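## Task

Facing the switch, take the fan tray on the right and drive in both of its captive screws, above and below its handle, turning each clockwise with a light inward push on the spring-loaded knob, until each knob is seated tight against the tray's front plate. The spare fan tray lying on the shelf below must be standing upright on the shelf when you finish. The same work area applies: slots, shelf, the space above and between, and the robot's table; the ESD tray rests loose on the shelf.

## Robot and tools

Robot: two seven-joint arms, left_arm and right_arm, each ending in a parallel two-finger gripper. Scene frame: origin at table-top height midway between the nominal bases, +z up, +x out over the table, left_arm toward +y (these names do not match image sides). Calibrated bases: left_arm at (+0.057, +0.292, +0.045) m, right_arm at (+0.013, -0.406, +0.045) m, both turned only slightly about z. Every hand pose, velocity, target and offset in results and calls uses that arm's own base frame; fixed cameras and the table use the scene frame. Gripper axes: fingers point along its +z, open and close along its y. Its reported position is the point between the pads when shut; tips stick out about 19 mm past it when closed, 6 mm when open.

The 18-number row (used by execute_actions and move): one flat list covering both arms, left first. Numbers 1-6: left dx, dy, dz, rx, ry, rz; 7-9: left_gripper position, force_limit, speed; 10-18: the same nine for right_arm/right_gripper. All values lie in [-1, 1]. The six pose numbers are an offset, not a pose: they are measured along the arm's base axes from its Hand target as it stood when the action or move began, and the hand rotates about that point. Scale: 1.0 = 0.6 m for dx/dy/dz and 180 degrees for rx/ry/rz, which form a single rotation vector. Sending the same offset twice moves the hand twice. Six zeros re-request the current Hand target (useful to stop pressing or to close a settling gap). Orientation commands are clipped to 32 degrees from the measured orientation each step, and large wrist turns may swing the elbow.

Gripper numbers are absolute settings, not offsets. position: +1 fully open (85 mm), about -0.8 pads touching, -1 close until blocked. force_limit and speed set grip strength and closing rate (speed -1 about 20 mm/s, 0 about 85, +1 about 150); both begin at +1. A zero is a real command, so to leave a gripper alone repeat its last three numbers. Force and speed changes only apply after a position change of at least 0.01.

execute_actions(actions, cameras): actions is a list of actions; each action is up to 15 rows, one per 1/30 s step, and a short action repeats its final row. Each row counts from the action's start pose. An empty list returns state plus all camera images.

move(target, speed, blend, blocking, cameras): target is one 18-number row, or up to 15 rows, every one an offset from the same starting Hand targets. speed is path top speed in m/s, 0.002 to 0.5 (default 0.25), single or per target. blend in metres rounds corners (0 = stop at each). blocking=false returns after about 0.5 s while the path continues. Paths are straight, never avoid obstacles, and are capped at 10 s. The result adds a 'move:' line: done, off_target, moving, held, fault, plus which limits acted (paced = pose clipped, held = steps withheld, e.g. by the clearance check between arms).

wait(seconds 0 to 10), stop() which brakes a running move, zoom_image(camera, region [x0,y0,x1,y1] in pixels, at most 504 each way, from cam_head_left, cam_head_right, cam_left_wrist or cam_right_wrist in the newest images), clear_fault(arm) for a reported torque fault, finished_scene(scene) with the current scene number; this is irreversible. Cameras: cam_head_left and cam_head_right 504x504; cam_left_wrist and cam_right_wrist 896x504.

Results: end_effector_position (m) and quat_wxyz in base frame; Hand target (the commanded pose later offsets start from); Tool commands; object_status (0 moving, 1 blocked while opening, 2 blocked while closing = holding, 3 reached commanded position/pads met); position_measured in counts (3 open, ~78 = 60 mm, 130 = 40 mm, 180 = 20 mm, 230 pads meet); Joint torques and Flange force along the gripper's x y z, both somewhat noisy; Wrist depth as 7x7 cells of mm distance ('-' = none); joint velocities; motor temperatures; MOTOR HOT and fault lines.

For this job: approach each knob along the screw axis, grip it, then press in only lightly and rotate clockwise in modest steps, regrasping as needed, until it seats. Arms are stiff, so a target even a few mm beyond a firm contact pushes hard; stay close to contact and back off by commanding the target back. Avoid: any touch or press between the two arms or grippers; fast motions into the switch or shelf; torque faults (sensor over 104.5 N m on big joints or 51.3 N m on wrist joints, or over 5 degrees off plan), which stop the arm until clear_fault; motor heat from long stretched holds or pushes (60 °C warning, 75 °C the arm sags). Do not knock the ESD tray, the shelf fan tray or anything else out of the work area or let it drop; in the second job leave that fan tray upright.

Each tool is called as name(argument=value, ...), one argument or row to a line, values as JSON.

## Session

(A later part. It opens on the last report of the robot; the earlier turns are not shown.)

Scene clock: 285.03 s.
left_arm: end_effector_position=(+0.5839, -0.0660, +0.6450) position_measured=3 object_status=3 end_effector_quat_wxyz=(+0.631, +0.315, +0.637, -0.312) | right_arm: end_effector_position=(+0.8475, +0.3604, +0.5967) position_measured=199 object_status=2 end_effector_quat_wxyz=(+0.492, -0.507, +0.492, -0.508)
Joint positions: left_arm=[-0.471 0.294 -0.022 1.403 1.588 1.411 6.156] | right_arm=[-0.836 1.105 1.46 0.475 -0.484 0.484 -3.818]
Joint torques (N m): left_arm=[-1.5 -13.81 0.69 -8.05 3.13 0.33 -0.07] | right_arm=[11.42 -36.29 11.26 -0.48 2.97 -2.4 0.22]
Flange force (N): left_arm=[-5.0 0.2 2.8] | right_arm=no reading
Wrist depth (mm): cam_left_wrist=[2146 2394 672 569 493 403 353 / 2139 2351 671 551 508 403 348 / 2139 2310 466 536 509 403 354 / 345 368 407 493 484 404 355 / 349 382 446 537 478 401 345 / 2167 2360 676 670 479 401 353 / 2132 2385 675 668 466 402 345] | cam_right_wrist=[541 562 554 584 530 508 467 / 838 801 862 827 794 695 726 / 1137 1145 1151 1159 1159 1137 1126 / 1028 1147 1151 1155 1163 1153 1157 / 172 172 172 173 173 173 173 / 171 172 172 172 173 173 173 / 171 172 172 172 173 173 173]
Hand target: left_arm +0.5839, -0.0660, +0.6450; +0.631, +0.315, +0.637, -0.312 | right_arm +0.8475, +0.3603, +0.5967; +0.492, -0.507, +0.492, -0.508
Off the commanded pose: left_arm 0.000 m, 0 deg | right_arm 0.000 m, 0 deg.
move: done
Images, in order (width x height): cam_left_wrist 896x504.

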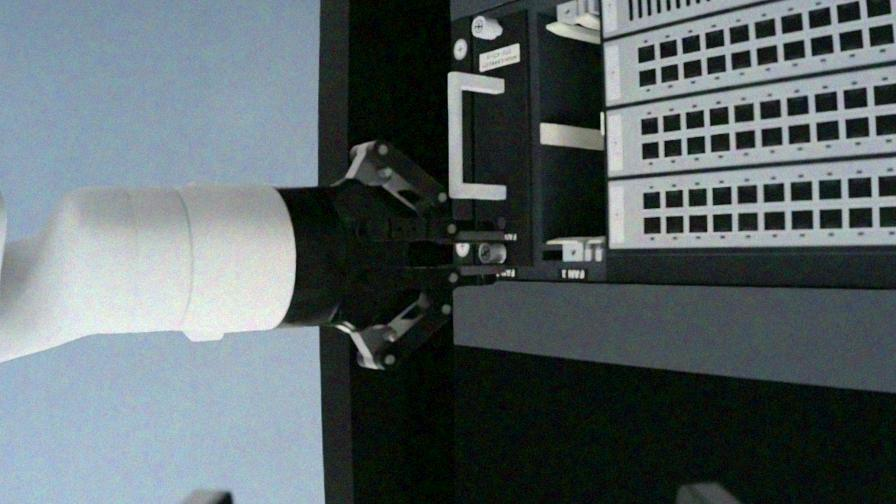

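move(
  target=[0,0,0,0,0,0,1,1,1,0.0003,0,0,0.65,0,0,-1,-0.9,-1],
  speed=0.4,
  cameras=["cam_left_wrist"],
)

zoom_image(
  camera="cam_left_wrist",
  region=[438, 212, 538, 292],
)

Scene clock: 293.30 s.
left_arm: end_effector_position=(+0.5839, -0.0660, +0.6450) position_measured=3 object_status=3 end_effector_quat_wxyz=(+0.631, +0.315, +0.637, -0.312) | right_arm: end_effector_position=(+0.8477, +0.3603, +0.5967) position_measured=199 object_status=2 end_effector_quat_wxyz=(+0.690, +0.154, +0.690, +0.154)
Joint positions: left_arm=[-0.471 0.294 -0.022 1.403 1.588 1.411 6.156] | right_arm=[-0.825 1.165 1.754 0.47 -0.896 0.535 -5.725]
Joint torques (N m): left_arm=[-1.47 -13.81 0.75 -8.09 3.14 0.36 0] | right_arm=[10.04 -36.3 10.54 3.38 2.75 -3.52 0.18]
Flange force (N): left_arm=[-4.6 0.1 2.7] | right_arm=no reading
Wrist depth (mm): cam_left_wrist=[2139 2368 670 568 493 403 353 / 2146 2302 656 553 508 403 347 / 2146 398 382 670 508 403 354 / 346 368 409 470 486 403 354 / 352 379 429 536 476 400 346 / 2153 2376 675 666 477 402 352 / 2125 2343 675 664 465 401 346] | cam_right_wrist=[172 - 171 404 280 172 171 / 172 - 171 173 312 192 171 / 172 172 171 173 361 208 171 / 172 172 171 171 393 241 172 / 173 172 171 171 233 200 172 / 367 173 - 171 174 173 172 / 365 173 172 172 173 173 170]
Hand target: left_arm +0.5839, -0.0660, +0.6450; +0.631, +0.315, +0.637, -0.312 | right_arm +0.8477, +0.3603, +0.5967; +0.690, +0.154, +0.690, +0.154
Off the commanded pose: left_arm 0.000 m, 0 deg | right_arm 0.000 m, 0 deg.
move: done
Images, in order (width x height): cam_left_wrist 896x504.

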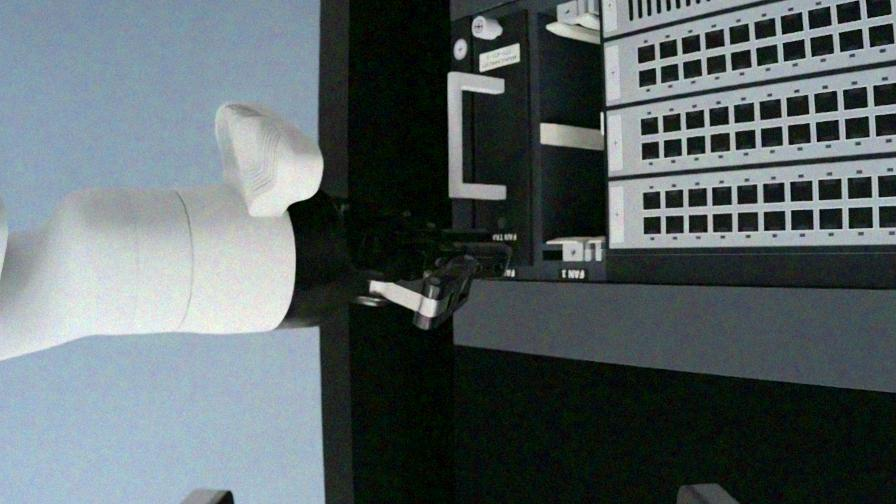

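Scaled by 5.040 from the camera's 896x504 image, which has a finer 1280x720 frame.

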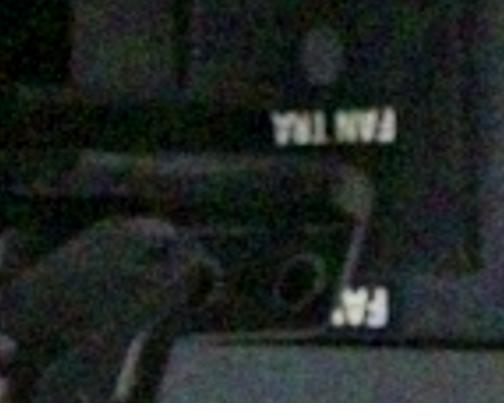

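move(
  target=[
    [0,0,0,0,0,0,1,1,1,0,0,0,0,0,0,-0.365,-0.9,-0.5],
    [0,0,0,0,0,0,1,1,1,0,0,0,-0.64,0,0,-0.365,-0.9,-0.5],
  ],
  speed=0.43,
  cameras=["cam_left_wrist"],
)

zoom_image(
  camera="cam_left_wrist",
  region=[438, 212, 538, 292],
)

Scene clock: 301.53 s.
left_arm: end_effector_position=(+0.5839, -0.0660, +0.6450) position_measured=3 object_status=3 end_effector_quat_wxyz=(+0.631, +0.315, +0.637, -0.312) | right_arm: end_effector_position=(+0.8477, +0.3603, +0.5967) position_measured=175 object_status=3 end_effector_quat_wxyz=(+0.500, -0.500, +0.500, -0.500)
Joint positions: left_arm=[-0.471 0.294 -0.022 1.403 1.588 1.411 6.156] | right_arm=[-0.835 1.111 1.488 0.473 -0.523 0.488 -3.835]
Joint torques (N m): left_arm=[-1.46 -13.78 0.71 -8.17 3.11 0.38 -0.1] | right_arm=[2.86 -27.55 6.83 -3.69 1.16 -2.33 0.3]
Motor temperatures (°C): left_arm=[34 36 33 38 44 43 36] | right_arm=[39 40 31 35 40 37 44]
Flange force (N): left_arm=[-4.7 -0.2 2.7] | right_arm=no reading
Wrist depth (mm): cam_left_wrist=[2139 2368 670 570 494 404 353 / 2153 2351 672 553 508 404 347 / 2125 2302 465 535 509 402 354 / 346 370 410 500 485 403 355 / 351 380 450 516 478 401 346 / 2174 2360 675 667 478 401 352 / 2118 2368 675 666 464 401 346] | cam_right_wrist=[494 532 529 575 522 518 477 / 826 725 813 802 790 785 780 / 1120 1145 1153 1157 1153 1159 1159 / 1149 1155 1157 1151 1159 1153 1161 / 172 172 172 172 172 173 173 / 171 171 172 174 172 173 173 / 171 172 172 172 172 172 173]
Hand target: left_arm +0.5839, -0.0660, +0.6450; +0.631, +0.315, +0.637, -0.312 | right_arm +0.8477, +0.3603, +0.5967; +0.500, -0.500, +0.500, -0.500
Off the commanded pose: left_arm 0.000 m, 0 deg | right_arm 0.000 m, 0 deg.
move: done
Images, in order (width x height): cam_left_wrist 896x504.

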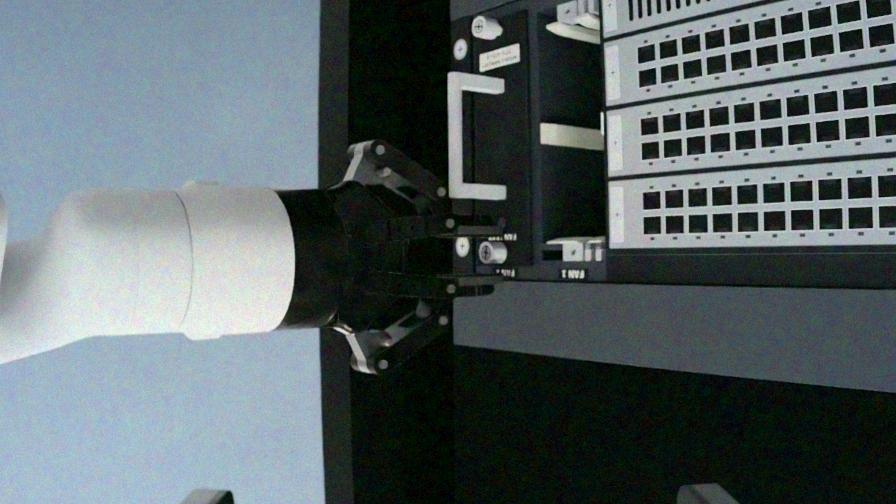

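Scaled by 5.040 from the camera's 896x504 image, which has a finer 1280x720 frame.

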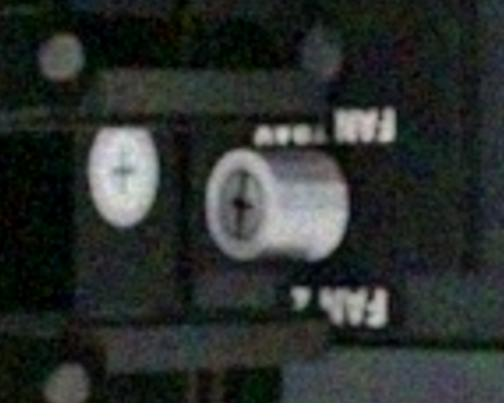

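move(
  target=[
    [0,0,0,0,0,0,1,1,1,-0.002,0,0,-0.5556,0,0,-0.365,-0.9,-0.5],
    [0,0,0,0,0,0,1,1,1,-0.002,0,0,0.8889,0,0,-0.365,-0.9,-0.5],
    [0,0,0,0,0,0,1,1,1,-0.002,0,0,0.3333,0,0,-0.365,-0.9,-0.5],
  ],
  speed=0.43,
  blend=0.002,
  cameras=[],
)

move(
  target=[
    [0,0,0,0,0,0,1,1,1,0,0,0,-0.5556,0,0,-0.365,-0.9,-0.5],
    [0,0,0,0,0,0,1,1,1,0,0,0,0.8889,0,0,-0.365,-0.9,-0.5],
    [0,0,0,0,0,0,1,1,1,0,0,0,0.3333,0,0,-0.365,-0.9,-0.5],
  ],
  speed=0.43,
  blend=0.002,
  cameras=["cam_left_wrist"],
)

zoom_image(
  camera="cam_left_wrist",
  region=[438, 212, 538, 292],
)

Scene clock: 326.30 s.
left_arm: end_effector_position=(+0.5839, -0.0660, +0.6450) position_measured=3 object_status=3 end_effector_quat_wxyz=(+0.631, +0.315, +0.637, -0.312) | right_arm: end_effector_position=(+0.8465, +0.3603, +0.5968) position_measured=175 object_status=3 end_effector_quat_wxyz=(+0.683, -0.183, +0.683, -0.183)
Joint positions: left_arm=[-0.471 0.294 -0.022 1.403 1.588 1.411 6.156] | right_arm=[-0.761 0.963 0.642 0.474 0.663 0.519 0.956]
Joint torques (N m): left_arm=[-1.47 -13.76 0.62 -8.11 3.14 0.31 -0.04] | right_arm=[2.75 -27.3 5 -10.27 1.57 -1.35 0.23]
Flange force (N): left_arm=[-4.7 -0.1 2.7] | right_arm=no reading
Wrist depth (mm): cam_left_wrist=[2146 2402 671 571 493 403 353 / 2132 2343 672 553 507 402 347 / 2153 415 646 535 509 402 354 / 344 369 409 469 485 404 354 / 344 379 507 553 478 402 345 / 2153 2368 673 669 478 401 352 / 2118 2394 675 669 466 401 346] | cam_right_wrist=[309 414 567 173 173 173 - / 333 471 649 173 173 173 172 / 370 553 173 173 173 - 175 / 402 576 174 173 173 172 261 / 445 626 173 173 173 175 251 / 537 174 174 173 - 175 238 / 555 174 174 173 173 254 218]
Hand target: left_arm +0.5839, -0.0660, +0.6450; +0.631, +0.315, +0.637, -0.312 | right_arm +0.8465, +0.3603, +0.5967; +0.683, -0.183, +0.683, -0.183
Off the commanded pose: left_arm 0.000 m, 0 deg | right_arm 0.000 m, 0 deg.
move: done
No camera images: "cameras" was empty.

Scene clock: 332.93 s.
left_arm: end_effector_position=(+0.5839, -0.0660, +0.6450) position_measured=3 object_status=3 end_effector_quat_wxyz=(+0.631, +0.315, +0.637, -0.312) | right_arm: end_effector_position=(+0.8465, +0.3603, +0.5967) position_measured=175 object_status=3 end_effector_quat_wxyz=(+0.683, +0.183, +0.683, +0.183)
Joint positions: left_arm=[-0.471 0.294 -0.022 1.403 1.588 1.411 6.156] | right_arm=[-0.663 0.927 0.152 0.463 1.18 0.62 6.083]
Joint torques (N m): left_arm=[-1.4 -13.79 0.69 -8.05 3.11 0.4 -0.05] | right_arm=[2.8 -27.69 3.31 -11.6 1.8 -1 0.2]
Flange force (N): left_arm=[-4.9 0.2 2.7] | right_arm=no reading
Wrist depth (mm): cam_left_wrist=[2181 2411 673 567 493 403 353 / 2146 2335 656 553 508 403 348 / 2146 395 378 670 508 404 354 / 344 370 409 485 485 403 354 / 342 380 430 537 478 401 346 / 2146 2402 675 670 479 401 353 / 2118 2343 675 666 466 400 346] | cam_right_wrist=[- 172 172 411 246 173 172 / 173 172 172 466 306 180 172 / 173 - 172 174 371 199 173 / 173 173 172 175 385 232 173 / 174 174 173 172 226 184 173 / 174 174 - 173 175 174 173 / 365 174 174 173 175 174 171]
Hand target: left_arm +0.5839, -0.0660, +0.6450; +0.631, +0.315, +0.637, -0.312 | right_arm +0.8465, +0.3603, +0.5967; +0.683, +0.183, +0.683, +0.183
Off the commanded pose: left_arm 0.000 m, 0 deg | right_arm 0.000 m, 0 deg.
move: done
Images, in order (width x height): cam_left_wrist 896x504.

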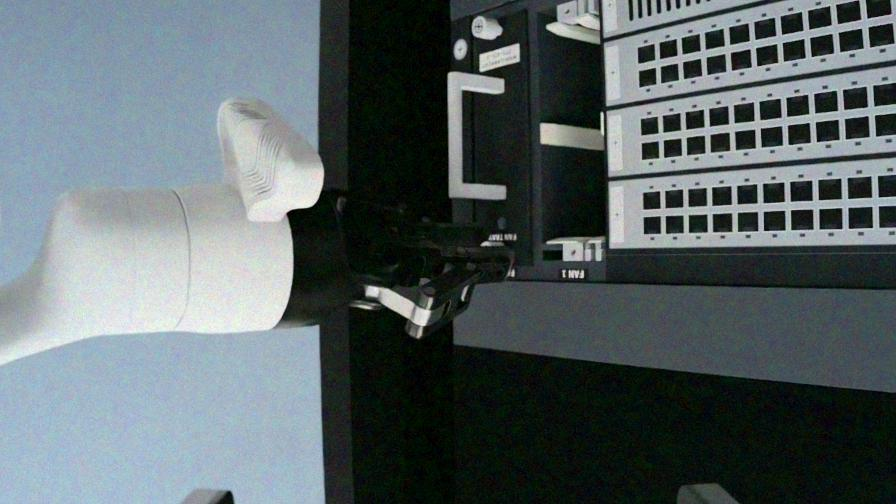

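Scaled by 5.040 from the camera's 896x504 image, which has a finer 1280x720 frame.

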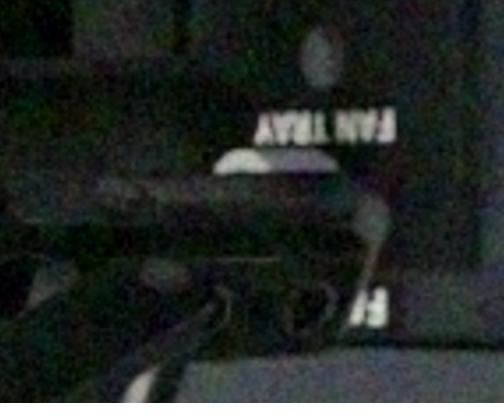

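move(
  target=[
    [0,0,0,0,0,0,1,1,1,0,0,0,0,0,0,-1,-0.9,-1],
    [0,0,0,0,0,0,1,1,1,0.0004,0,0,0.6667,0,0,-1,-0.9,-1],
    [0,0,0,0,0,0,1,1,1,0.0008,0,0,-0.6667,0,0,-1,-0.9,-1],
  ],
  speed=0.43,
  blend=[0,0.001,0],
  cameras=["cam_left_wrist"],
)

zoom_image(
  camera="cam_left_wrist",
  region=[438, 212, 538, 292],
)

Scene clock: 346.23 s.
left_arm: end_effector_position=(+0.5839, -0.0660, +0.6450) position_measured=3 object_status=3 end_effector_quat_wxyz=(+0.631, +0.315, +0.637, -0.312) | right_arm: end_effector_position=(+0.8470, +0.3603, +0.5967) position_measured=200 object_status=2 end_effector_quat_wxyz=(+0.500, -0.500, +0.500, -0.500)
Joint positions: left_arm=[-0.471 0.294 -0.022 1.403 1.588 1.411 6.156] | right_arm=[-0.729 0.948 0.472 0.468 0.857 0.551 1.951]
Joint torques (N m): left_arm=[-1.56 -13.79 0.69 -8.07 3.1 0.31 -0.07] | right_arm=[6.7 -27 5.52 -8.73 1.7 0.73 0.24]
Flange force (N): left_arm=[-4.9 0.1 2.8] | right_arm=no reading
Wrist depth (mm): cam_left_wrist=[2153 2360 671 572 492 403 354 / 2146 2385 672 553 508 403 348 / 2139 2294 464 535 508 403 355 / 344 368 408 493 485 404 354 / 342 380 448 537 478 401 346 / 2146 2351 675 669 478 401 352 / 2118 2343 674 667 467 401 346] | cam_right_wrist=[508 547 546 590 537 494 489 / 763 754 842 832 827 817 721 / 1137 1147 1155 1155 1153 1163 1161 / 1087 1149 1157 1153 1163 1161 1161 / 172 172 173 173 173 174 174 / 172 172 173 173 173 173 174 / 172 172 172 173 173 173 173]
Hand target: left_arm +0.5839, -0.0660, +0.6450; +0.631, +0.315, +0.637, -0.312 | right_arm +0.8470, +0.3603, +0.5967; +0.500, -0.500, +0.500, -0.500
Off the commanded pose: left_arm 0.000 m, 0 deg | right_arm 0.000 m, 0 deg.
move: done
Images, in order (width x height): cam_left_wrist 896x504.

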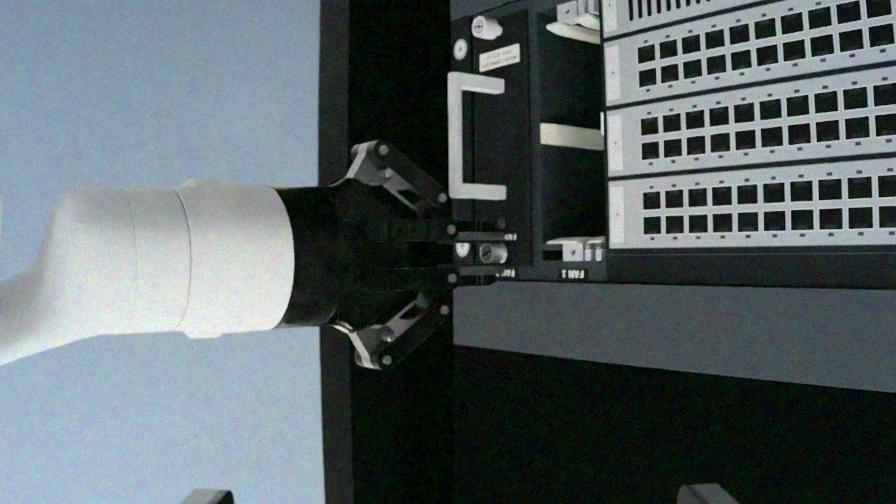

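Scaled by 5.040 from the camera's 896x504 image, which has a finer 1280x720 frame.

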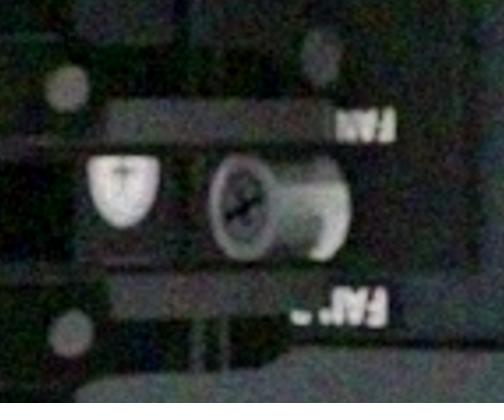

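move(
  target=[
    [0,0,0,0,0,0,1,1,1,0.0003,0,0,0.5,0,0,-1,-0.9,-1],
    [0,0,0,0,0,0,1,1,1,0.0006,0,0,0.99,0,0,-1,-0.9,-1],
  ],
  speed=0.43,
  blend=0.001,
  cameras=["cam_left_wrist"],
)

zoom_image(
  camera="cam_left_wrist",
  region=[438, 212, 538, 292],
)

Scene clock: 355.00 s.
left_arm: end_effector_position=(+0.5839, -0.0660, +0.6450) position_measured=3 object_status=3 end_effector_quat_wxyz=(+0.631, +0.315, +0.637, -0.312) | right_arm: end_effector_position=(+0.8474, +0.3603, +0.5967) position_measured=200 object_status=2 end_effector_quat_wxyz=(+0.507, +0.492, +0.508, +0.492)
Joint positions: left_arm=[-0.471 0.294 -0.022 1.403 1.588 1.411 6.156] | right_arm=[-0.794 0.996 0.875 0.473 0.36 0.485 -1.002]
Joint torques (N m): left_arm=[-1.43 -13.75 0.7 -8.06 3.07 0.38 0.07] | right_arm=[8.82 -31.18 8.41 -8.84 2.34 -1.25 0.16]
Flange force (N): left_arm=[-4.5 -0.1 2.7] | right_arm=no reading
Wrist depth (mm): cam_left_wrist=[2146 2402 672 568 493 403 354 / 2132 2376 670 553 507 403 348 / 2139 2302 451 535 510 404 354 / 345 370 381 493 485 403 355 / 344 379 370 537 477 401 346 / 2167 2335 674 670 478 401 353 / 2132 2360 675 666 465 402 346] | cam_right_wrist=[171 171 171 171 168 168 168 / 255 217 212 172 169 169 169 / 307 465 451 172 169 169 169 / 295 390 464 173 170 170 170 / 195 200 209 174 171 170 170 / 172 172 172 173 171 171 171 / 172 172 172 172 172 171 171]
Hand target: left_arm +0.5839, -0.0660, +0.6450; +0.631, +0.315, +0.637, -0.312 | right_arm +0.8474, +0.3603, +0.5967; +0.508, +0.492, +0.508, +0.492
Off the commanded pose: left_arm 0.000 m, 0 deg | right_arm 0.000 m, 0 deg.
move: done
Images, in order (width x height): cam_left_wrist 896x504.

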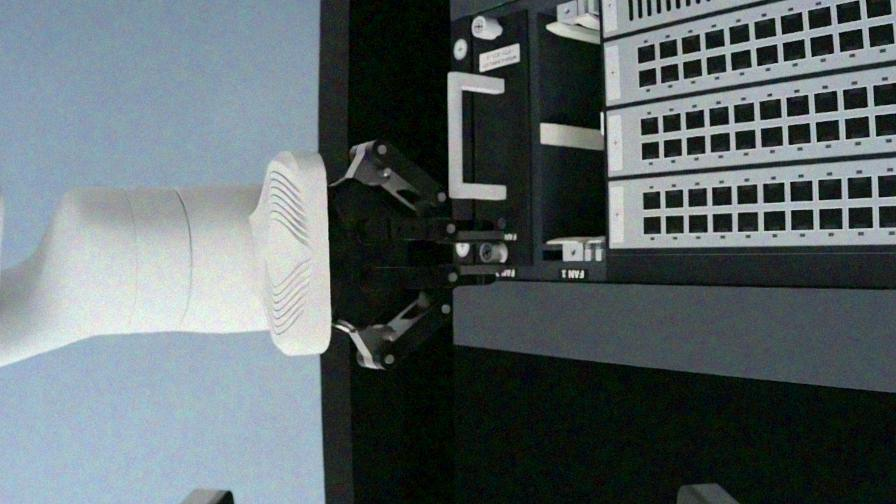

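Scaled by 5.040 from the camera's 896x504 image, which has a finer 1280x720 frame.

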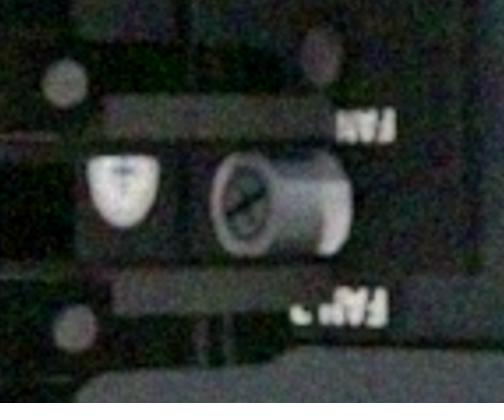

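move(
  target=[
    [0,0,0,0,0,0,1,1,1,0.0003,0,0,0.5,0,0,-1,-0.9,-1],
    [0,0,0,0,0,0,1,1,1,0.0006,0,0,0.99,0,0,-1,-0.9,-1],
  ],
  speed=0.43,
  blend=0.001,
  cameras=["cam_left_wrist"],
)

zoom_image(
  camera="cam_left_wrist",
  region=[438, 212, 538, 292],
)

Scene clock: 362.87 s.
left_arm: end_effector_position=(+0.5839, -0.0660, +0.6450) position_measured=3 object_status=3 end_effector_quat_wxyz=(+0.631, +0.315, +0.637, -0.312) | right_arm: end_effector_position=(+0.8477, +0.3604, +0.5967) position_measured=200 object_status=2 end_effector_quat_wxyz=(+0.484, -0.515, +0.484, -0.516)
Joint positions: left_arm=[-0.471 0.294 -0.022 1.403 1.588 1.411 6.156] | right_arm=[-0.834 1.09 1.386 0.473 -0.375 0.477 -3.828]
Joint torques (N m): left_arm=[-1.53 -13.79 0.67 -8.13 3.18 0.33 0] | right_arm=[10.76 -35.57 10.89 -1.47 2.78 -1.75 0.22]
Flange force (N): left_arm=[-4.6 -0.1 2.8] | right_arm=no reading
Wrist depth (mm): cam_left_wrist=[2153 2385 672 570 493 403 354 / 2118 2385 671 552 507 403 347 / 2125 2343 465 537 509 404 354 / 345 369 408 494 486 402 355 / 348 381 445 536 478 401 345 / 2195 2376 673 668 477 401 352 / 2139 2351 676 668 466 401 345] | cam_right_wrist=[577 581 566 584 525 467 445 / 938 860 876 824 777 673 665 / 1143 1151 1151 1163 1130 1135 1137 / 868 868 1147 1149 1145 1157 1163 / 171 172 172 172 173 173 173 / 171 172 172 172 173 173 173 / 171 171 172 172 172 173 173]
Hand target: left_arm +0.5839, -0.0660, +0.6450; +0.631, +0.315, +0.637, -0.312 | right_arm +0.8477, +0.3603, +0.5967; +0.484, -0.515, +0.484, -0.516
Off the commanded pose: left_arm 0.000 m, 0 deg | right_arm 0.000 m, 0 deg.
move: done
Images, in order (width x height): cam_left_wrist 896x504.

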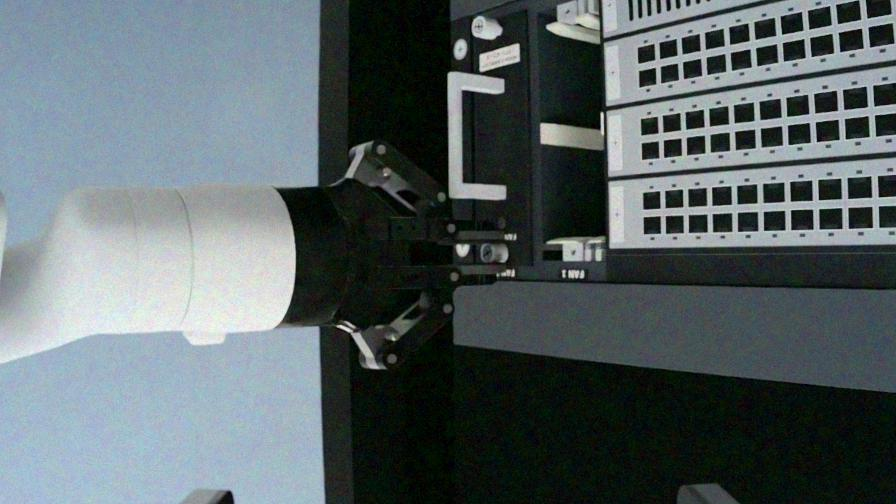

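Scaled by 5.040 from the camera's 896x504 image, which has a finer 1280x720 frame.

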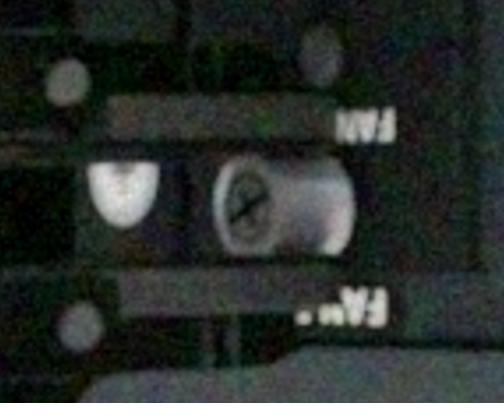

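move(
  target=[0,0,0,0,0,0,1,1,1,0.0003,0,0,0.68,0,0,-1,-0.9,-1],
  speed=0.43,
  cameras=[],
)

Scene clock: 368.43 s.
left_arm: end_effector_position=(+0.5839, -0.0660, +0.6450) position_measured=3 object_status=3 end_effector_quat_wxyz=(+0.631, +0.315, +0.637, -0.312) | right_arm: end_effector_position=(+0.8479, +0.3603, +0.5967) position_measured=200 object_status=2 end_effector_quat_wxyz=(+0.685, +0.176, +0.685, +0.176)
Joint positions: left_arm=[-0.471 0.294 -0.022 1.403 1.588 1.411 6.156] | right_arm=[-0.827 1.156 1.706 0.469 -0.832 0.525 -5.806]
Joint torques (N m): left_arm=[-1.42 -13.76 0.62 -8.14 3.15 0.37 -0.02] | right_arm=[10.03 -37.06 10.83 2.33 2.78 -3.87 0.15]
Flange force (N): left_arm=[-4.6 -0.2 2.7] | right_arm=no reading
Wrist depth (mm): cam_left_wrist=[2153 2360 669 569 493 402 353 / 2139 2326 658 553 508 403 347 / 2139 398 382 670 509 404 354 / 346 368 408 480 485 403 354 / 352 380 429 536 478 401 345 / 2174 2376 676 670 477 401 352 / 2139 2376 677 667 466 402 346] | cam_right_wrist=[- 171 170 412 251 171 171 / 172 171 171 173 296 182 171 / 172 - 171 173 377 202 171 / 172 172 171 171 388 233 172 / 172 172 171 171 233 185 172 / 173 172 - 171 173 173 172 / 364 172 172 171 173 172 170]
Hand target: left_arm +0.5839, -0.0660, +0.6450; +0.631, +0.315, +0.637, -0.312 | right_arm +0.8479, +0.3603, +0.5967; +0.685, +0.176, +0.685, +0.176
Off the commanded pose: left_arm 0.000 m, 0 deg | right_arm 0.000 m, 0 deg.
move: done
No camera images: "cameras" was empty.

move(
  target=[
    [0,0,0,0,0,0,1,1,1,0,0,0,0,0,0,-0.365,-0.9,-0.5],
    [0,0,0,0,0,0,1,1,1,-0.0015,0,0,-0.5556,0,0,-0.365,-0.9,-0.5],
    [0,0,0,0,0,0,1,1,1,-0.0015,0,0,0.8889,0,0,-0.365,-0.9,-0.5],
    [0,0,0,0,0,0,1,1,1,-0.0015,0,0,0.3333,0,0,-0.365,-0.9,-0.5],
  ],
  speed=0.43,
  blend=[0,0.002,0.002,0],
  cameras=["cam_left_wrist"],
)

zoom_image(
  camera="cam_left_wrist",
  region=[438, 212, 538, 292],
)

move(
  target=[
    [0,0,0,0,0,0,1,1,1,0,0,0,-0.5806,0,0,-0.365,-0.9,-0.5],
    [0,0,0,0,0,0,1,1,1,0,0,0,0.8389,0,0,-0.365,-0.9,-0.5],
    [0,0,0,0,0,0,1,1,1,0,0,0,0.2583,0,0,-0.365,-0.9,-0.5],
    [0,0,0,0,0,0,1,1,1,0,0,0,-0.3222,0,0,-0.365,-0.9,-0.5],
  ],
  speed=0.43,
  blend=0.002,
  cameras=[],
)

Scene clock: 390.50 s.
left_arm: end_effector_position=(+0.5839, -0.0660, +0.6450) position_measured=3 object_status=3 end_effector_quat_wxyz=(+0.631, +0.315, +0.637, -0.312) | right_arm: end_effector_position=(+0.8470, +0.3603, +0.5968) position_measured=175 object_status=3 end_effector_quat_wxyz=(+0.505, +0.495, +0.506, +0.495)
Joint positions: left_arm=[-0.471 0.294 -0.022 1.403 1.588 1.411 6.156] | right_arm=[-0.798 0.998 0.892 0.477 0.339 0.482 -1.005]
Joint torques (N m): left_arm=[-1.53 -13.79 0.68 -8.1 3.12 0.4 -0.08] | right_arm=[2.85 -27.47 5.75 -8.85 1.36 -1.53 0.22]
Flange force (N): left_arm=[-4.9 0.0 3.0] | right_arm=no reading
Wrist depth (mm): cam_left_wrist=[2125 2368 673 569 493 403 354 / 2153 2385 673 553 509 403 348 / 2132 2294 453 536 511 403 355 / 345 369 380 502 485 404 355 / 345 376 369 513 479 400 346 / 2160 2376 673 668 479 401 353 / 2118 2351 676 666 466 401 345] | cam_right_wrist=[171 171 171 171 169 168 168 / 252 224 218 172 169 169 169 / 312 467 448 172 170 169 169 / 297 387 401 173 170 170 170 / 193 198 203 174 171 171 171 / 172 172 172 172 171 171 171 / 172 172 172 172 172 172 172]
Hand target: left_arm +0.5839, -0.0660, +0.6450; +0.631, +0.315, +0.637, -0.312 | right_arm +0.8470, +0.3603, +0.5967; +0.505, +0.495, +0.506, +0.495
Off the commanded pose: left_arm 0.000 m, 0 deg | right_arm 0.000 m, 0 deg.
move: done
Images, in order (width x height): cam_left_wrist 896x504.

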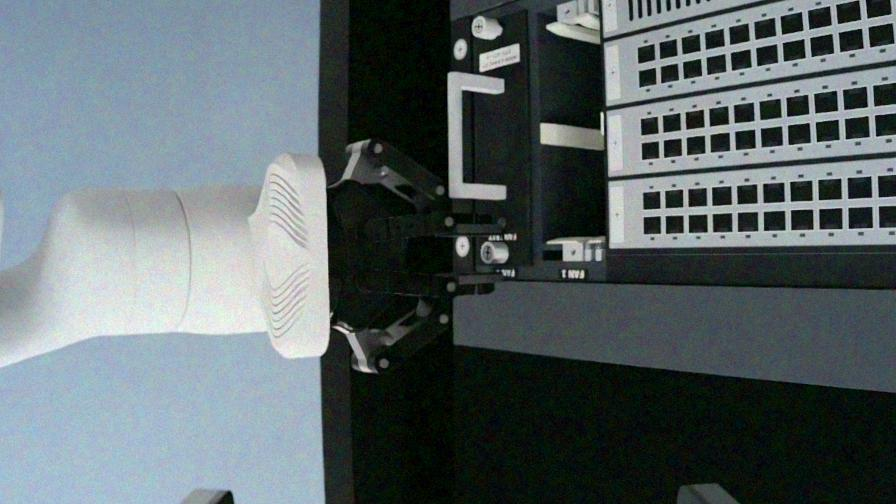

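Scaled by 5.040 from the camera's 896x504 image, which has a finer 1280x720 frame.

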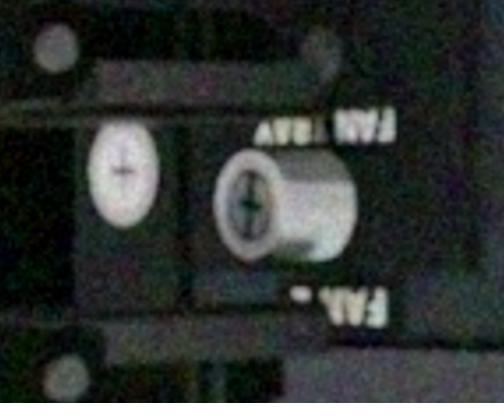

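Scene clock: 399.53 s.
left_arm: end_effector_position=(+0.5839, -0.0660, +0.6450) position_measured=3 object_status=3 end_effector_quat_wxyz=(+0.631, +0.315, +0.637, -0.312) | right_arm: end_effector_position=(+0.8470, +0.3603, +0.5967) position_measured=175 object_status=3 end_effector_quat_wxyz=(+0.681, +0.188, +0.682, +0.188)
Joint positions: left_arm=[-0.471 0.294 -0.022 1.403 1.588 1.411 6.156] | right_arm=[-0.658 0.929 0.131 0.458 1.197 0.625 6.071]
Joint torques (N m): left_arm=[-1.46 -13.84 0.71 -8.06 3.12 0.35 -0.07] | right_arm=[2.77 -27.74 3.11 -11.59 1.86 -0.97 0.16]
Flange force (N): left_arm=[-4.9 0.3 2.7] | right_arm=no reading
Wrist depth (mm): cam_left_wrist=[2153 2368 669 570 493 402 354 / 2118 2351 657 553 510 403 347 / 2125 395 379 670 510 403 354 / 344 369 409 488 485 404 355 / 342 379 430 537 477 401 346 / 2153 2360 675 669 478 401 353 / 2118 2385 676 669 466 402 346] | cam_right_wrist=[- 172 171 393 224 172 172 / - 172 172 428 289 178 172 / 173 - 172 174 371 198 172 / 173 173 172 174 366 224 172 / 173 173 172 172 223 183 173 / 174 173 - 172 174 173 173 / 360 174 173 172 174 173 171]
Hand target: left_arm +0.5839, -0.0660, +0.6450; +0.631, +0.315, +0.637, -0.312 | right_arm +0.8470, +0.3603, +0.5967; +0.681, +0.188, +0.682, +0.188
Off the commanded pose: left_arm 0.000 m, 0 deg | right_arm 0.000 m, 0 deg.
move: done
No camera images: "cameras" was empty.

move(
  target=[
    [0,0,0,0,0,0,1,1,1,0,0,0,0,0,0,-1,-0.6,-1],
    [0,0,0,0,0,0,1,1,1,0.0004,0,0,0.6667,0,0,-1,-0.6,-1],
    [0,0,0,0,0,0,1,1,1,0.0008,0,0,-0.6667,0,0,-1,-0.6,-1],
  ],
  speed=0.43,
  blend=[0,0.001,0],
  cameras=["cam_left_wrist"],
)

zoom_image(
  camera="cam_left_wrist",
  region=[438, 212, 538, 292],
)

Scene clock: 410.73 s.
left_arm: end_effector_position=(+0.5839, -0.0660, +0.6450) position_measured=3 object_status=3 end_effector_quat_wxyz=(+0.631, +0.315, +0.637, -0.312) | right_arm: end_effector_position=(+0.8475, +0.3603, +0.5967) position_measured=200 object_status=2 end_effector_quat_wxyz=(+0.503, -0.496, +0.503, -0.497)
Joint positions: left_arm=[-0.471 0.294 -0.022 1.403 1.588 1.411 6.156] | right_arm=[-0.718 0.946 0.426 0.462 0.904 0.562 1.929]
Joint torques (N m): left_arm=[-1.51 -13.77 0.69 -8.1 3.08 0.37 -0.04] | right_arm=[2.77 -27.28 3.83 -11.02 1.25 -1.19 -0.27]
Flange force (N): left_arm=[-4.7 -0.1 2.8] | right_arm=no reading
Wrist depth (mm): cam_left_wrist=[2153 2368 668 570 492 403 353 / 2132 2376 672 553 507 404 348 / 2146 2302 465 535 508 403 355 / 346 369 409 494 484 403 355 / 343 381 449 536 478 401 345 / 2167 2385 675 666 477 400 352 / 2125 2376 679 667 465 401 346] | cam_right_wrist=[491 533 535 584 535 494 494 / 818 721 824 825 823 827 731 / 1120 1143 1155 1155 1153 1155 1163 / 1087 1151 1145 1159 1157 1157 1167 / 171 172 172 172 173 173 173 / 171 172 172 172 172 173 173 / 171 171 172 172 172 173 173]
Hand target: left_arm +0.5839, -0.0660, +0.6450; +0.631, +0.315, +0.637, -0.312 | right_arm +0.8475, +0.3603, +0.5967; +0.503, -0.496, +0.503, -0.497
Off the commanded pose: left_arm 0.000 m, 0 deg | right_arm 0.000 m, 0 deg.
move: done
Images, in order (width x height): cam_left_wrist 896x504.

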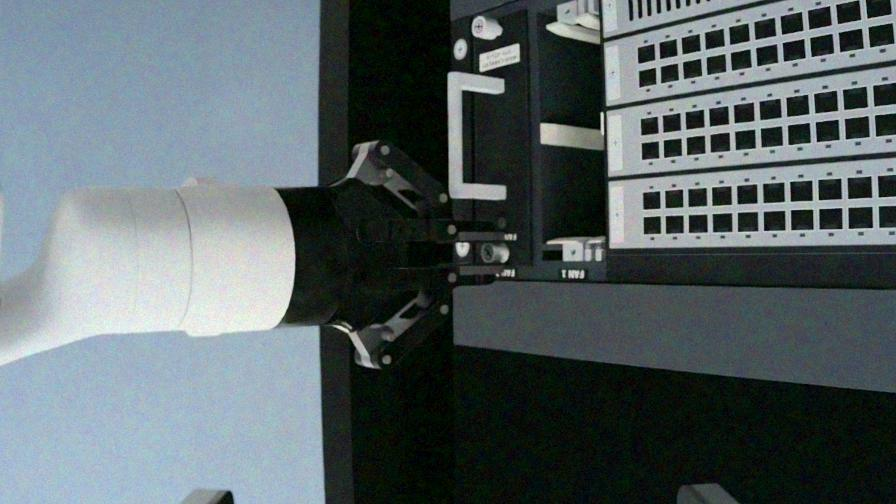

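Scaled by 5.040 from the camera's 896x504 image, which has a finer 1280x720 frame.

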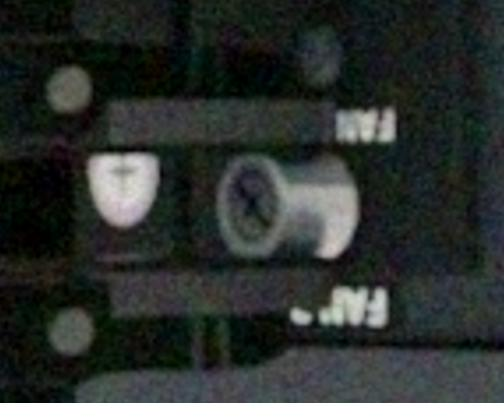

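move(
  target=[0,0,0,0,0,0,1,1,1,0,0,0,0.3,0,0,-1,-0.6,-1],
  speed=0.35,
  cameras=["cam_left_wrist"],
)

zoom_image(
  camera="cam_left_wrist",
  region=[438, 212, 538, 292],
)

Scene clock: 418.17 s.
left_arm: end_effector_position=(+0.5839, -0.0660, +0.6450) position_measured=3 object_status=3 end_effector_quat_wxyz=(+0.631, +0.315, +0.637, -0.312) | right_arm: end_effector_position=(+0.8475, +0.3603, +0.5966) position_measured=200 object_status=2 end_effector_quat_wxyz=(+0.674, -0.214, +0.674, -0.214)
Joint positions: left_arm=[-0.471 0.294 -0.022 1.403 1.588 1.411 6.156] | right_arm=[-0.737 0.955 0.525 0.463 0.791 0.543 1.016]
Joint torques (N m): left_arm=[-1.49 -13.78 0.68 -8.16 3.14 0.36 -0.13] | right_arm=[3.26 -32.53 5.75 -13.02 2.03 -1.09 -0.15]
Flange force (N): left_arm=[-4.8 -0.1 2.8] | right_arm=no reading
Wrist depth (mm): cam_left_wrist=[2125 2376 671 570 493 403 354 / 2139 2351 673 553 509 403 347 / 2146 421 433 537 510 403 354 / 346 369 408 482 485 404 354 / 343 383 501 553 477 400 346 / 2188 2351 674 668 478 401 352 / 2125 2335 677 666 466 401 346] | cam_right_wrist=[302 397 586 172 172 172 171 / 329 464 686 172 172 172 - / 378 560 666 172 172 172 171 / 410 606 172 172 172 - 174 / 493 682 172 172 172 171 252 / 577 172 172 172 - 174 245 / 612 172 172 172 172 174 229]
Hand target: left_arm +0.5839, -0.0660, +0.6450; +0.631, +0.315, +0.637, -0.312 | right_arm +0.8475, +0.3603, +0.5967; +0.674, -0.214, +0.674, -0.214
Off the commanded pose: left_arm 0.000 m, 0 deg | right_arm 0.000 m, 0 deg.
move: done
Images, in order (width x height): cam_left_wrist 896x504.

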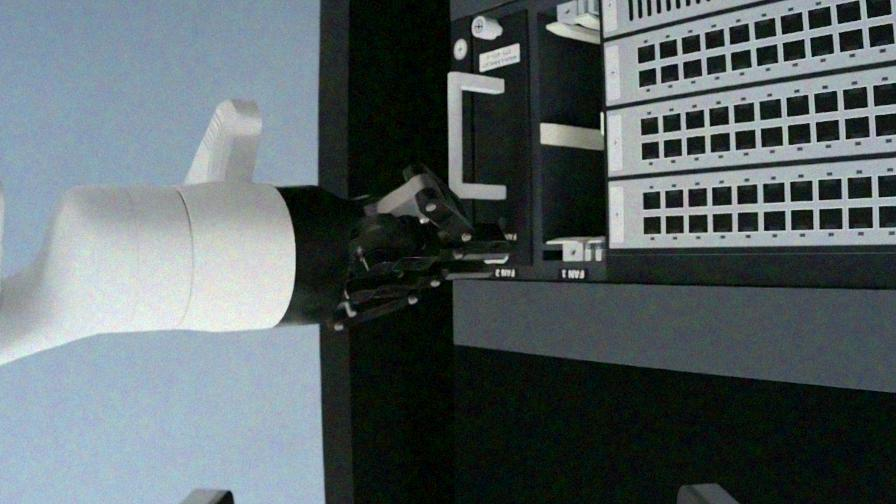

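Scaled by 5.040 from the camera's 896x504 image, which has a finer 1280x720 frame.

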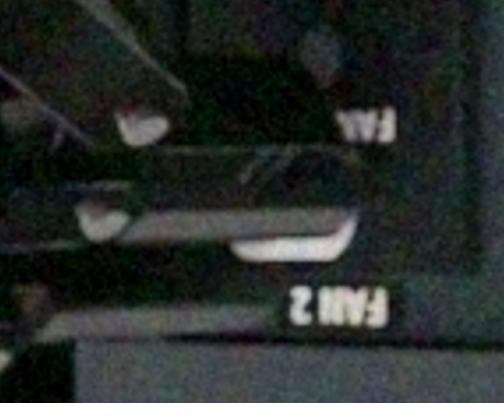

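move(
  target=[
    [0,0,0,0,0,0,1,1,1,0,0,0,0,0,0,-0.365,-0.9,-0.5],
    [0,0,0,0,0,0,1,1,1,-0.0008,0,0,-0.4,0,0,-0.365,-0.9,-0.5],
  ],
  speed=0.43,
  cameras=["cam_left_wrist"],
)

zoom_image(
  camera="cam_left_wrist",
  region=[438, 212, 538, 292],
)

Scene clock: 427.40 s.
left_arm: end_effector_position=(+0.5839, -0.0660, +0.6450) position_measured=3 object_status=3 end_effector_quat_wxyz=(+0.631, +0.315, +0.637, -0.312) | right_arm: end_effector_position=(+0.8470, +0.3603, +0.5968) position_measured=175 object_status=3 end_effector_quat_wxyz=(-0.420, +0.569, -0.420, +0.570)
Joint positions: left_arm=[-0.471 0.294 -0.022 1.403 1.588 1.411 6.156] | right_arm=[-0.712 0.941 0.389 0.467 0.947 0.567 2.231]
Joint torques (N m): left_arm=[-1.41 -13.69 0.69 -8.11 3.2 0.4 -0.07] | right_arm=[2.88 -27.41 4.23 -11.09 1.78 -1.11 0.28]
Flange force (N): left_arm=[-4.9 -0.2 2.7] | right_arm=no reading
Wrist depth (mm): cam_left_wrist=[2132 2360 672 571 492 403 353 / 2118 2343 675 552 508 403 347 / 2139 2335 476 534 509 404 355 / 344 370 408 492 483 403 354 / 343 386 437 537 478 401 345 / 2188 2368 672 670 477 400 352 / 2125 2360 677 669 464 401 347] | cam_right_wrist=[981 888 692 607 496 407 343 / 1128 1149 1118 860 677 532 432 / 172 172 1151 1155 1073 765 595 / 171 172 173 1159 1153 1131 917 / 171 172 172 173 173 1161 1161 / 171 172 172 175 173 174 174 / 171 172 172 173 173 174 174]
Hand target: left_arm +0.5839, -0.0660, +0.6450; +0.631, +0.315, +0.637, -0.312 | right_arm +0.8470, +0.3603, +0.5967; -0.420, +0.569, -0.420, +0.570
Off the commanded pose: left_arm 0.000 m, 0 deg | right_arm 0.000 m, 0 deg.
move: done
Images, in order (width x height): cam_left_wrist 896x504.

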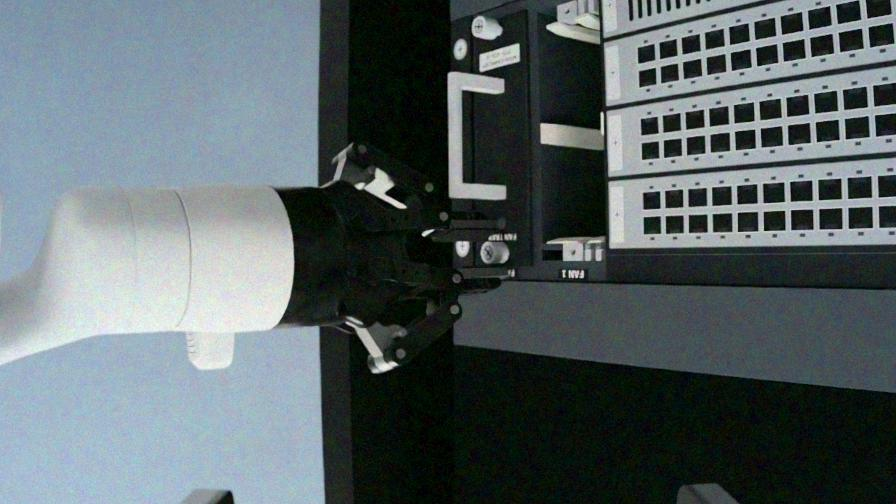

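Scaled by 5.040 from the camera's 896x504 image, which has a finer 1280x720 frame.

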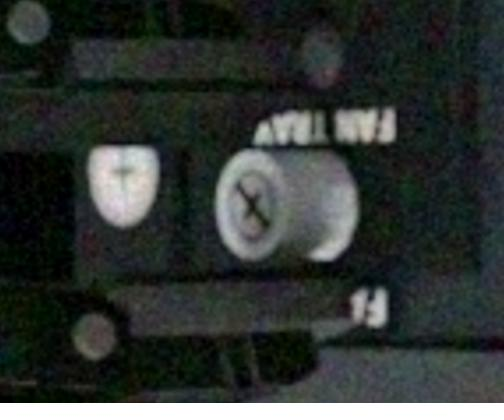

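move(
  target=[
    [0,0,0,0,0,0,1,1,1,0,0,0,0,0,0,-1,-0.3,-1],
    [0,0,0,0,0,0,1,1,1,0.0002,0,0,0.4,0,0,-1,-0.3,-1],
  ],
  speed=0.3,
  cameras=[],
)

move(
  target=[
    [0,0,0,0,0,0,1,1,1,0,0,0,0,0,0,-0.18,-0.9,-0.5],
    [0,0,0,0,0,0,1,1,1,-0.0008,0,0,-0.3,0,0,-0.18,-0.9,-0.5],
  ],
  speed=0.43,
  cameras=["cam_left_wrist"],
)

zoom_image(
  camera="cam_left_wrist",
  region=[438, 212, 538, 292],
)

Scene clock: 435.37 s.
left_arm: end_effector_position=(+0.5839, -0.0660, +0.6450) position_measured=3 object_status=3 end_effector_quat_wxyz=(+0.631, +0.315, +0.637, -0.312) | right_arm: end_effector_position=(+0.8472, +0.3603, +0.5966) position_measured=201 object_status=2 end_effector_quat_wxyz=(+0.674, -0.214, +0.674, -0.214)
Joint positions: left_arm=[-0.471 0.294 -0.022 1.403 1.588 1.411 6.156] | right_arm=[-0.737 0.953 0.518 0.466 0.802 0.544 1.011]
Joint torques (N m): left_arm=[-1.47 -13.8 0.79 -8.07 3.13 0.38 -0.08] | right_arm=[4.31 -31.15 5.64 -12.97 1.85 -1.66 -0.38]
Flange force (N): left_arm=[-5.0 0.2 2.8] | right_arm=no reading
Wrist depth (mm): cam_left_wrist=[2139 2394 670 572 493 403 354 / 2132 2318 672 554 508 403 348 / 2139 420 432 534 509 404 354 / 345 369 408 478 485 403 355 / 343 383 501 553 477 401 345 / 2181 2376 675 666 478 401 353 / 2125 2385 676 670 465 401 345] | cam_right_wrist=[302 398 590 173 173 172 172 / 329 464 689 173 172 172 - / 379 559 667 173 172 172 172 / 410 607 173 173 172 - 174 / 492 683 173 172 172 172 256 / 563 173 172 172 - 174 245 / 612 173 172 172 172 174 228]
Hand target: left_arm +0.5839, -0.0660, +0.6450; +0.631, +0.315, +0.637, -0.312 | right_arm +0.8471, +0.3603, +0.5967; +0.674, -0.214, +0.674, -0.214
Off the commanded pose: left_arm 0.000 m, 0 deg | right_arm 0.000 m, 0 deg.
move: done
No camera images: "cameras" was empty.

Scene clock: 437.67 s.
left_arm: end_effector_position=(+0.5839, -0.0660, +0.6450) position_measured=3 object_status=3 end_effector_quat_wxyz=(+0.631, +0.315, +0.637, -0.312) | right_arm: end_effector_position=(+0.8466, +0.3603, +0.5967) position_measured=151 object_status=3 end_effector_quat_wxyz=(+0.503, -0.496, +0.503, -0.497)
Joint positions: left_arm=[-0.471 0.294 -0.022 1.403 1.588 1.411 6.156] | right_arm=[-0.719 0.942 0.416 0.47 0.921 0.562 1.92]
Joint torques (N m): left_arm=[-1.46 -13.75 0.69 -8.1 3.14 0.31 -0.03] | right_arm=[2.83 -27.65 4.34 -11.04 1.73 -1.11 0.29]
Flange force (N): left_arm=[-4.7 -0.1 2.6] | right_arm=no reading
Wrist depth (mm): cam_left_wrist=[2132 2360 672 569 493 403 354 / 2132 2368 670 551 508 403 347 / 2118 2302 459 536 508 404 354 / 344 369 409 508 484 404 355 / 342 380 450 508 477 401 346 / 2181 2360 674 668 477 402 352 / 2132 2351 678 666 467 401 345] | cam_right_wrist=[491 535 534 588 538 495 495 / 818 727 824 824 829 828 733 / 1131 1149 1151 1157 1159 1155 1161 / 1087 1153 1159 1163 1163 1163 1161 / 172 173 173 173 173 174 174 / 172 172 173 173 174 174 174 / 172 172 173 173 173 174 174]
Hand target: left_arm +0.5839, -0.0660, +0.6450; +0.631, +0.315, +0.637, -0.312 | right_arm +0.8467, +0.3603, +0.5967; +0.503, -0.496, +0.503, -0.497
Off the commanded pose: left_arm 0.000 m, 0 deg | right_arm 0.000 m, 0 deg.
move: done
Images, in order (width x height): cam_left_wrist 896x504.

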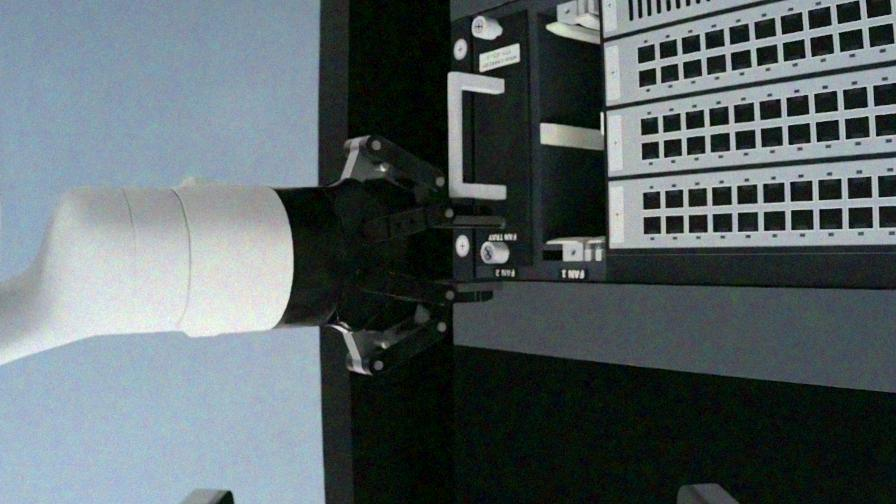

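Scaled by 5.040 from the camera's 896x504 image, which has a finer 1280x720 frame.

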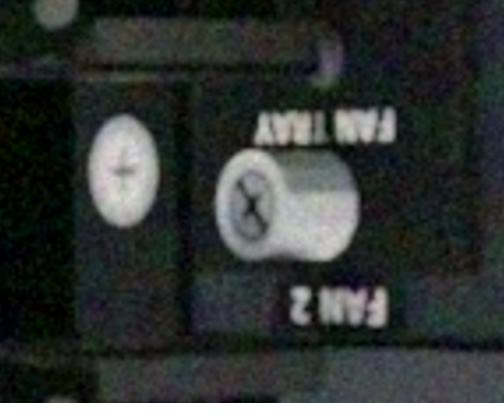

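move(
  target=[
    [0,0,-0.08,0,0,0,1,1,1,-0.1278,0,0,-0.5,0,0,-0.18,-0.9,-0.5],
    [0,0,-0.2383,0,0,0,1,1,1,-0.1278,0,-0.2383,-0.997,0,0,-0.18,-0.9,-0.5],
  ],
  speed=0.2,
  blend=0.003,
  cameras=["cam_left_wrist","cam_right_wrist","cam_head_left"],
)

Scene clock: 464.90 s.
left_arm: end_effector_position=(+0.5839, -0.0660, +0.5020) position_measured=3 object_status=3 end_effector_quat_wxyz=(+0.631, +0.315, +0.637, -0.312) | right_arm: end_effector_position=(+0.7700, +0.3603, +0.4537) position_measured=151 object_status=3 end_effector_quat_wxyz=(+0.494, +0.506, +0.495, +0.506)
Joint positions: left_arm=[-0.471 0.408 -0.022 1.72 1.656 1.433 5.722] | right_arm=[-1.039 0.875 0.701 1.234 1.793 0.477 3.853]
Joint torques (N m): left_arm=[-1.5 -14.62 0.99 -6.87 2.74 1.55 -0.07] | right_arm=[2.75 -23.59 7.41 -9.6 1.01 2.12 0.19]
Flange force (N): left_arm=[-4.9 0.4 2.6] | right_arm=[0.9 -1.4 -6.4]
Wrist depth (mm): cam_left_wrist=[2153 2376 672 670 476 400 352 / 2139 2351 672 672 478 401 345 / 2046 407 445 666 478 401 352 / 329 367 457 669 484 404 355 / 331 372 439 555 508 404 348 / 2167 2302 654 666 506 404 355 / 2146 2376 677 667 497 404 349] | cam_right_wrist=[248 248 247 249 249 249 248 / 248 248 248 250 250 250 249 / 249 249 249 251 543 412 293 / 250 250 250 252 543 422 293 / 251 251 251 253 252 252 252 / 252 251 251 251 251 251 250 / 253 252 252 252 251 251 251]
Hand target: left_arm +0.5839, -0.0660, +0.5020; +0.631, +0.315, +0.637, -0.312 | right_arm +0.7700, +0.3603, +0.4537; +0.494, +0.506, +0.495, +0.506
Off the commanded pose: left_arm 0.000 m, 0 deg | right_arm 0.000 m, 0 deg.
move: done
Images, in order (width x height): cam_head_left 504x504, cam_left_wrist 896x504, cam_right_wrist 896x504.

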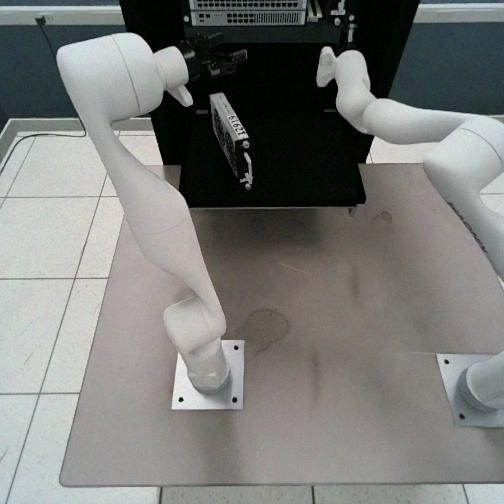

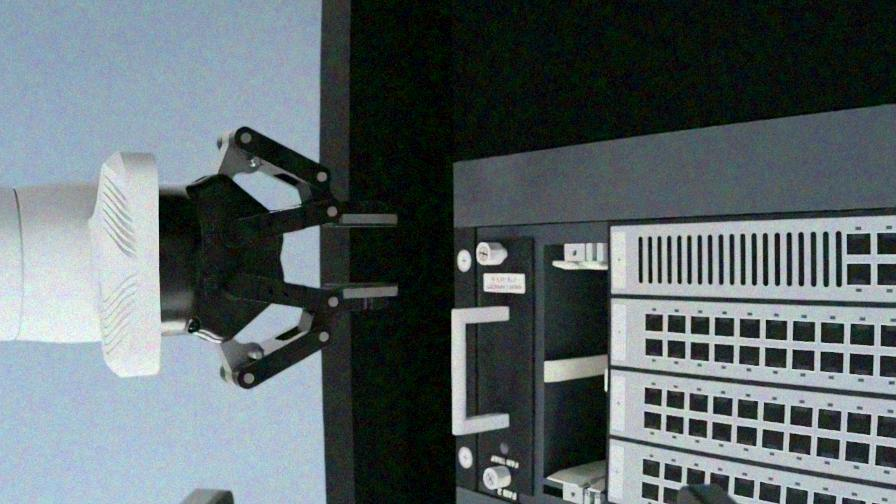

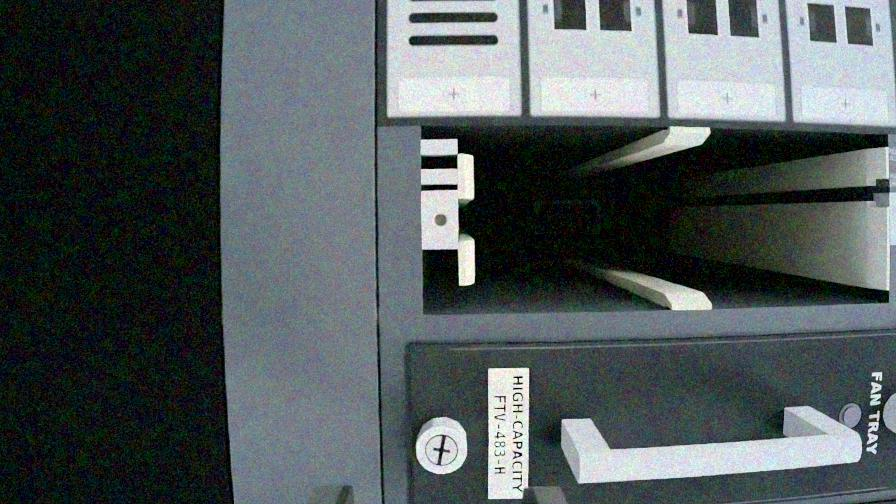

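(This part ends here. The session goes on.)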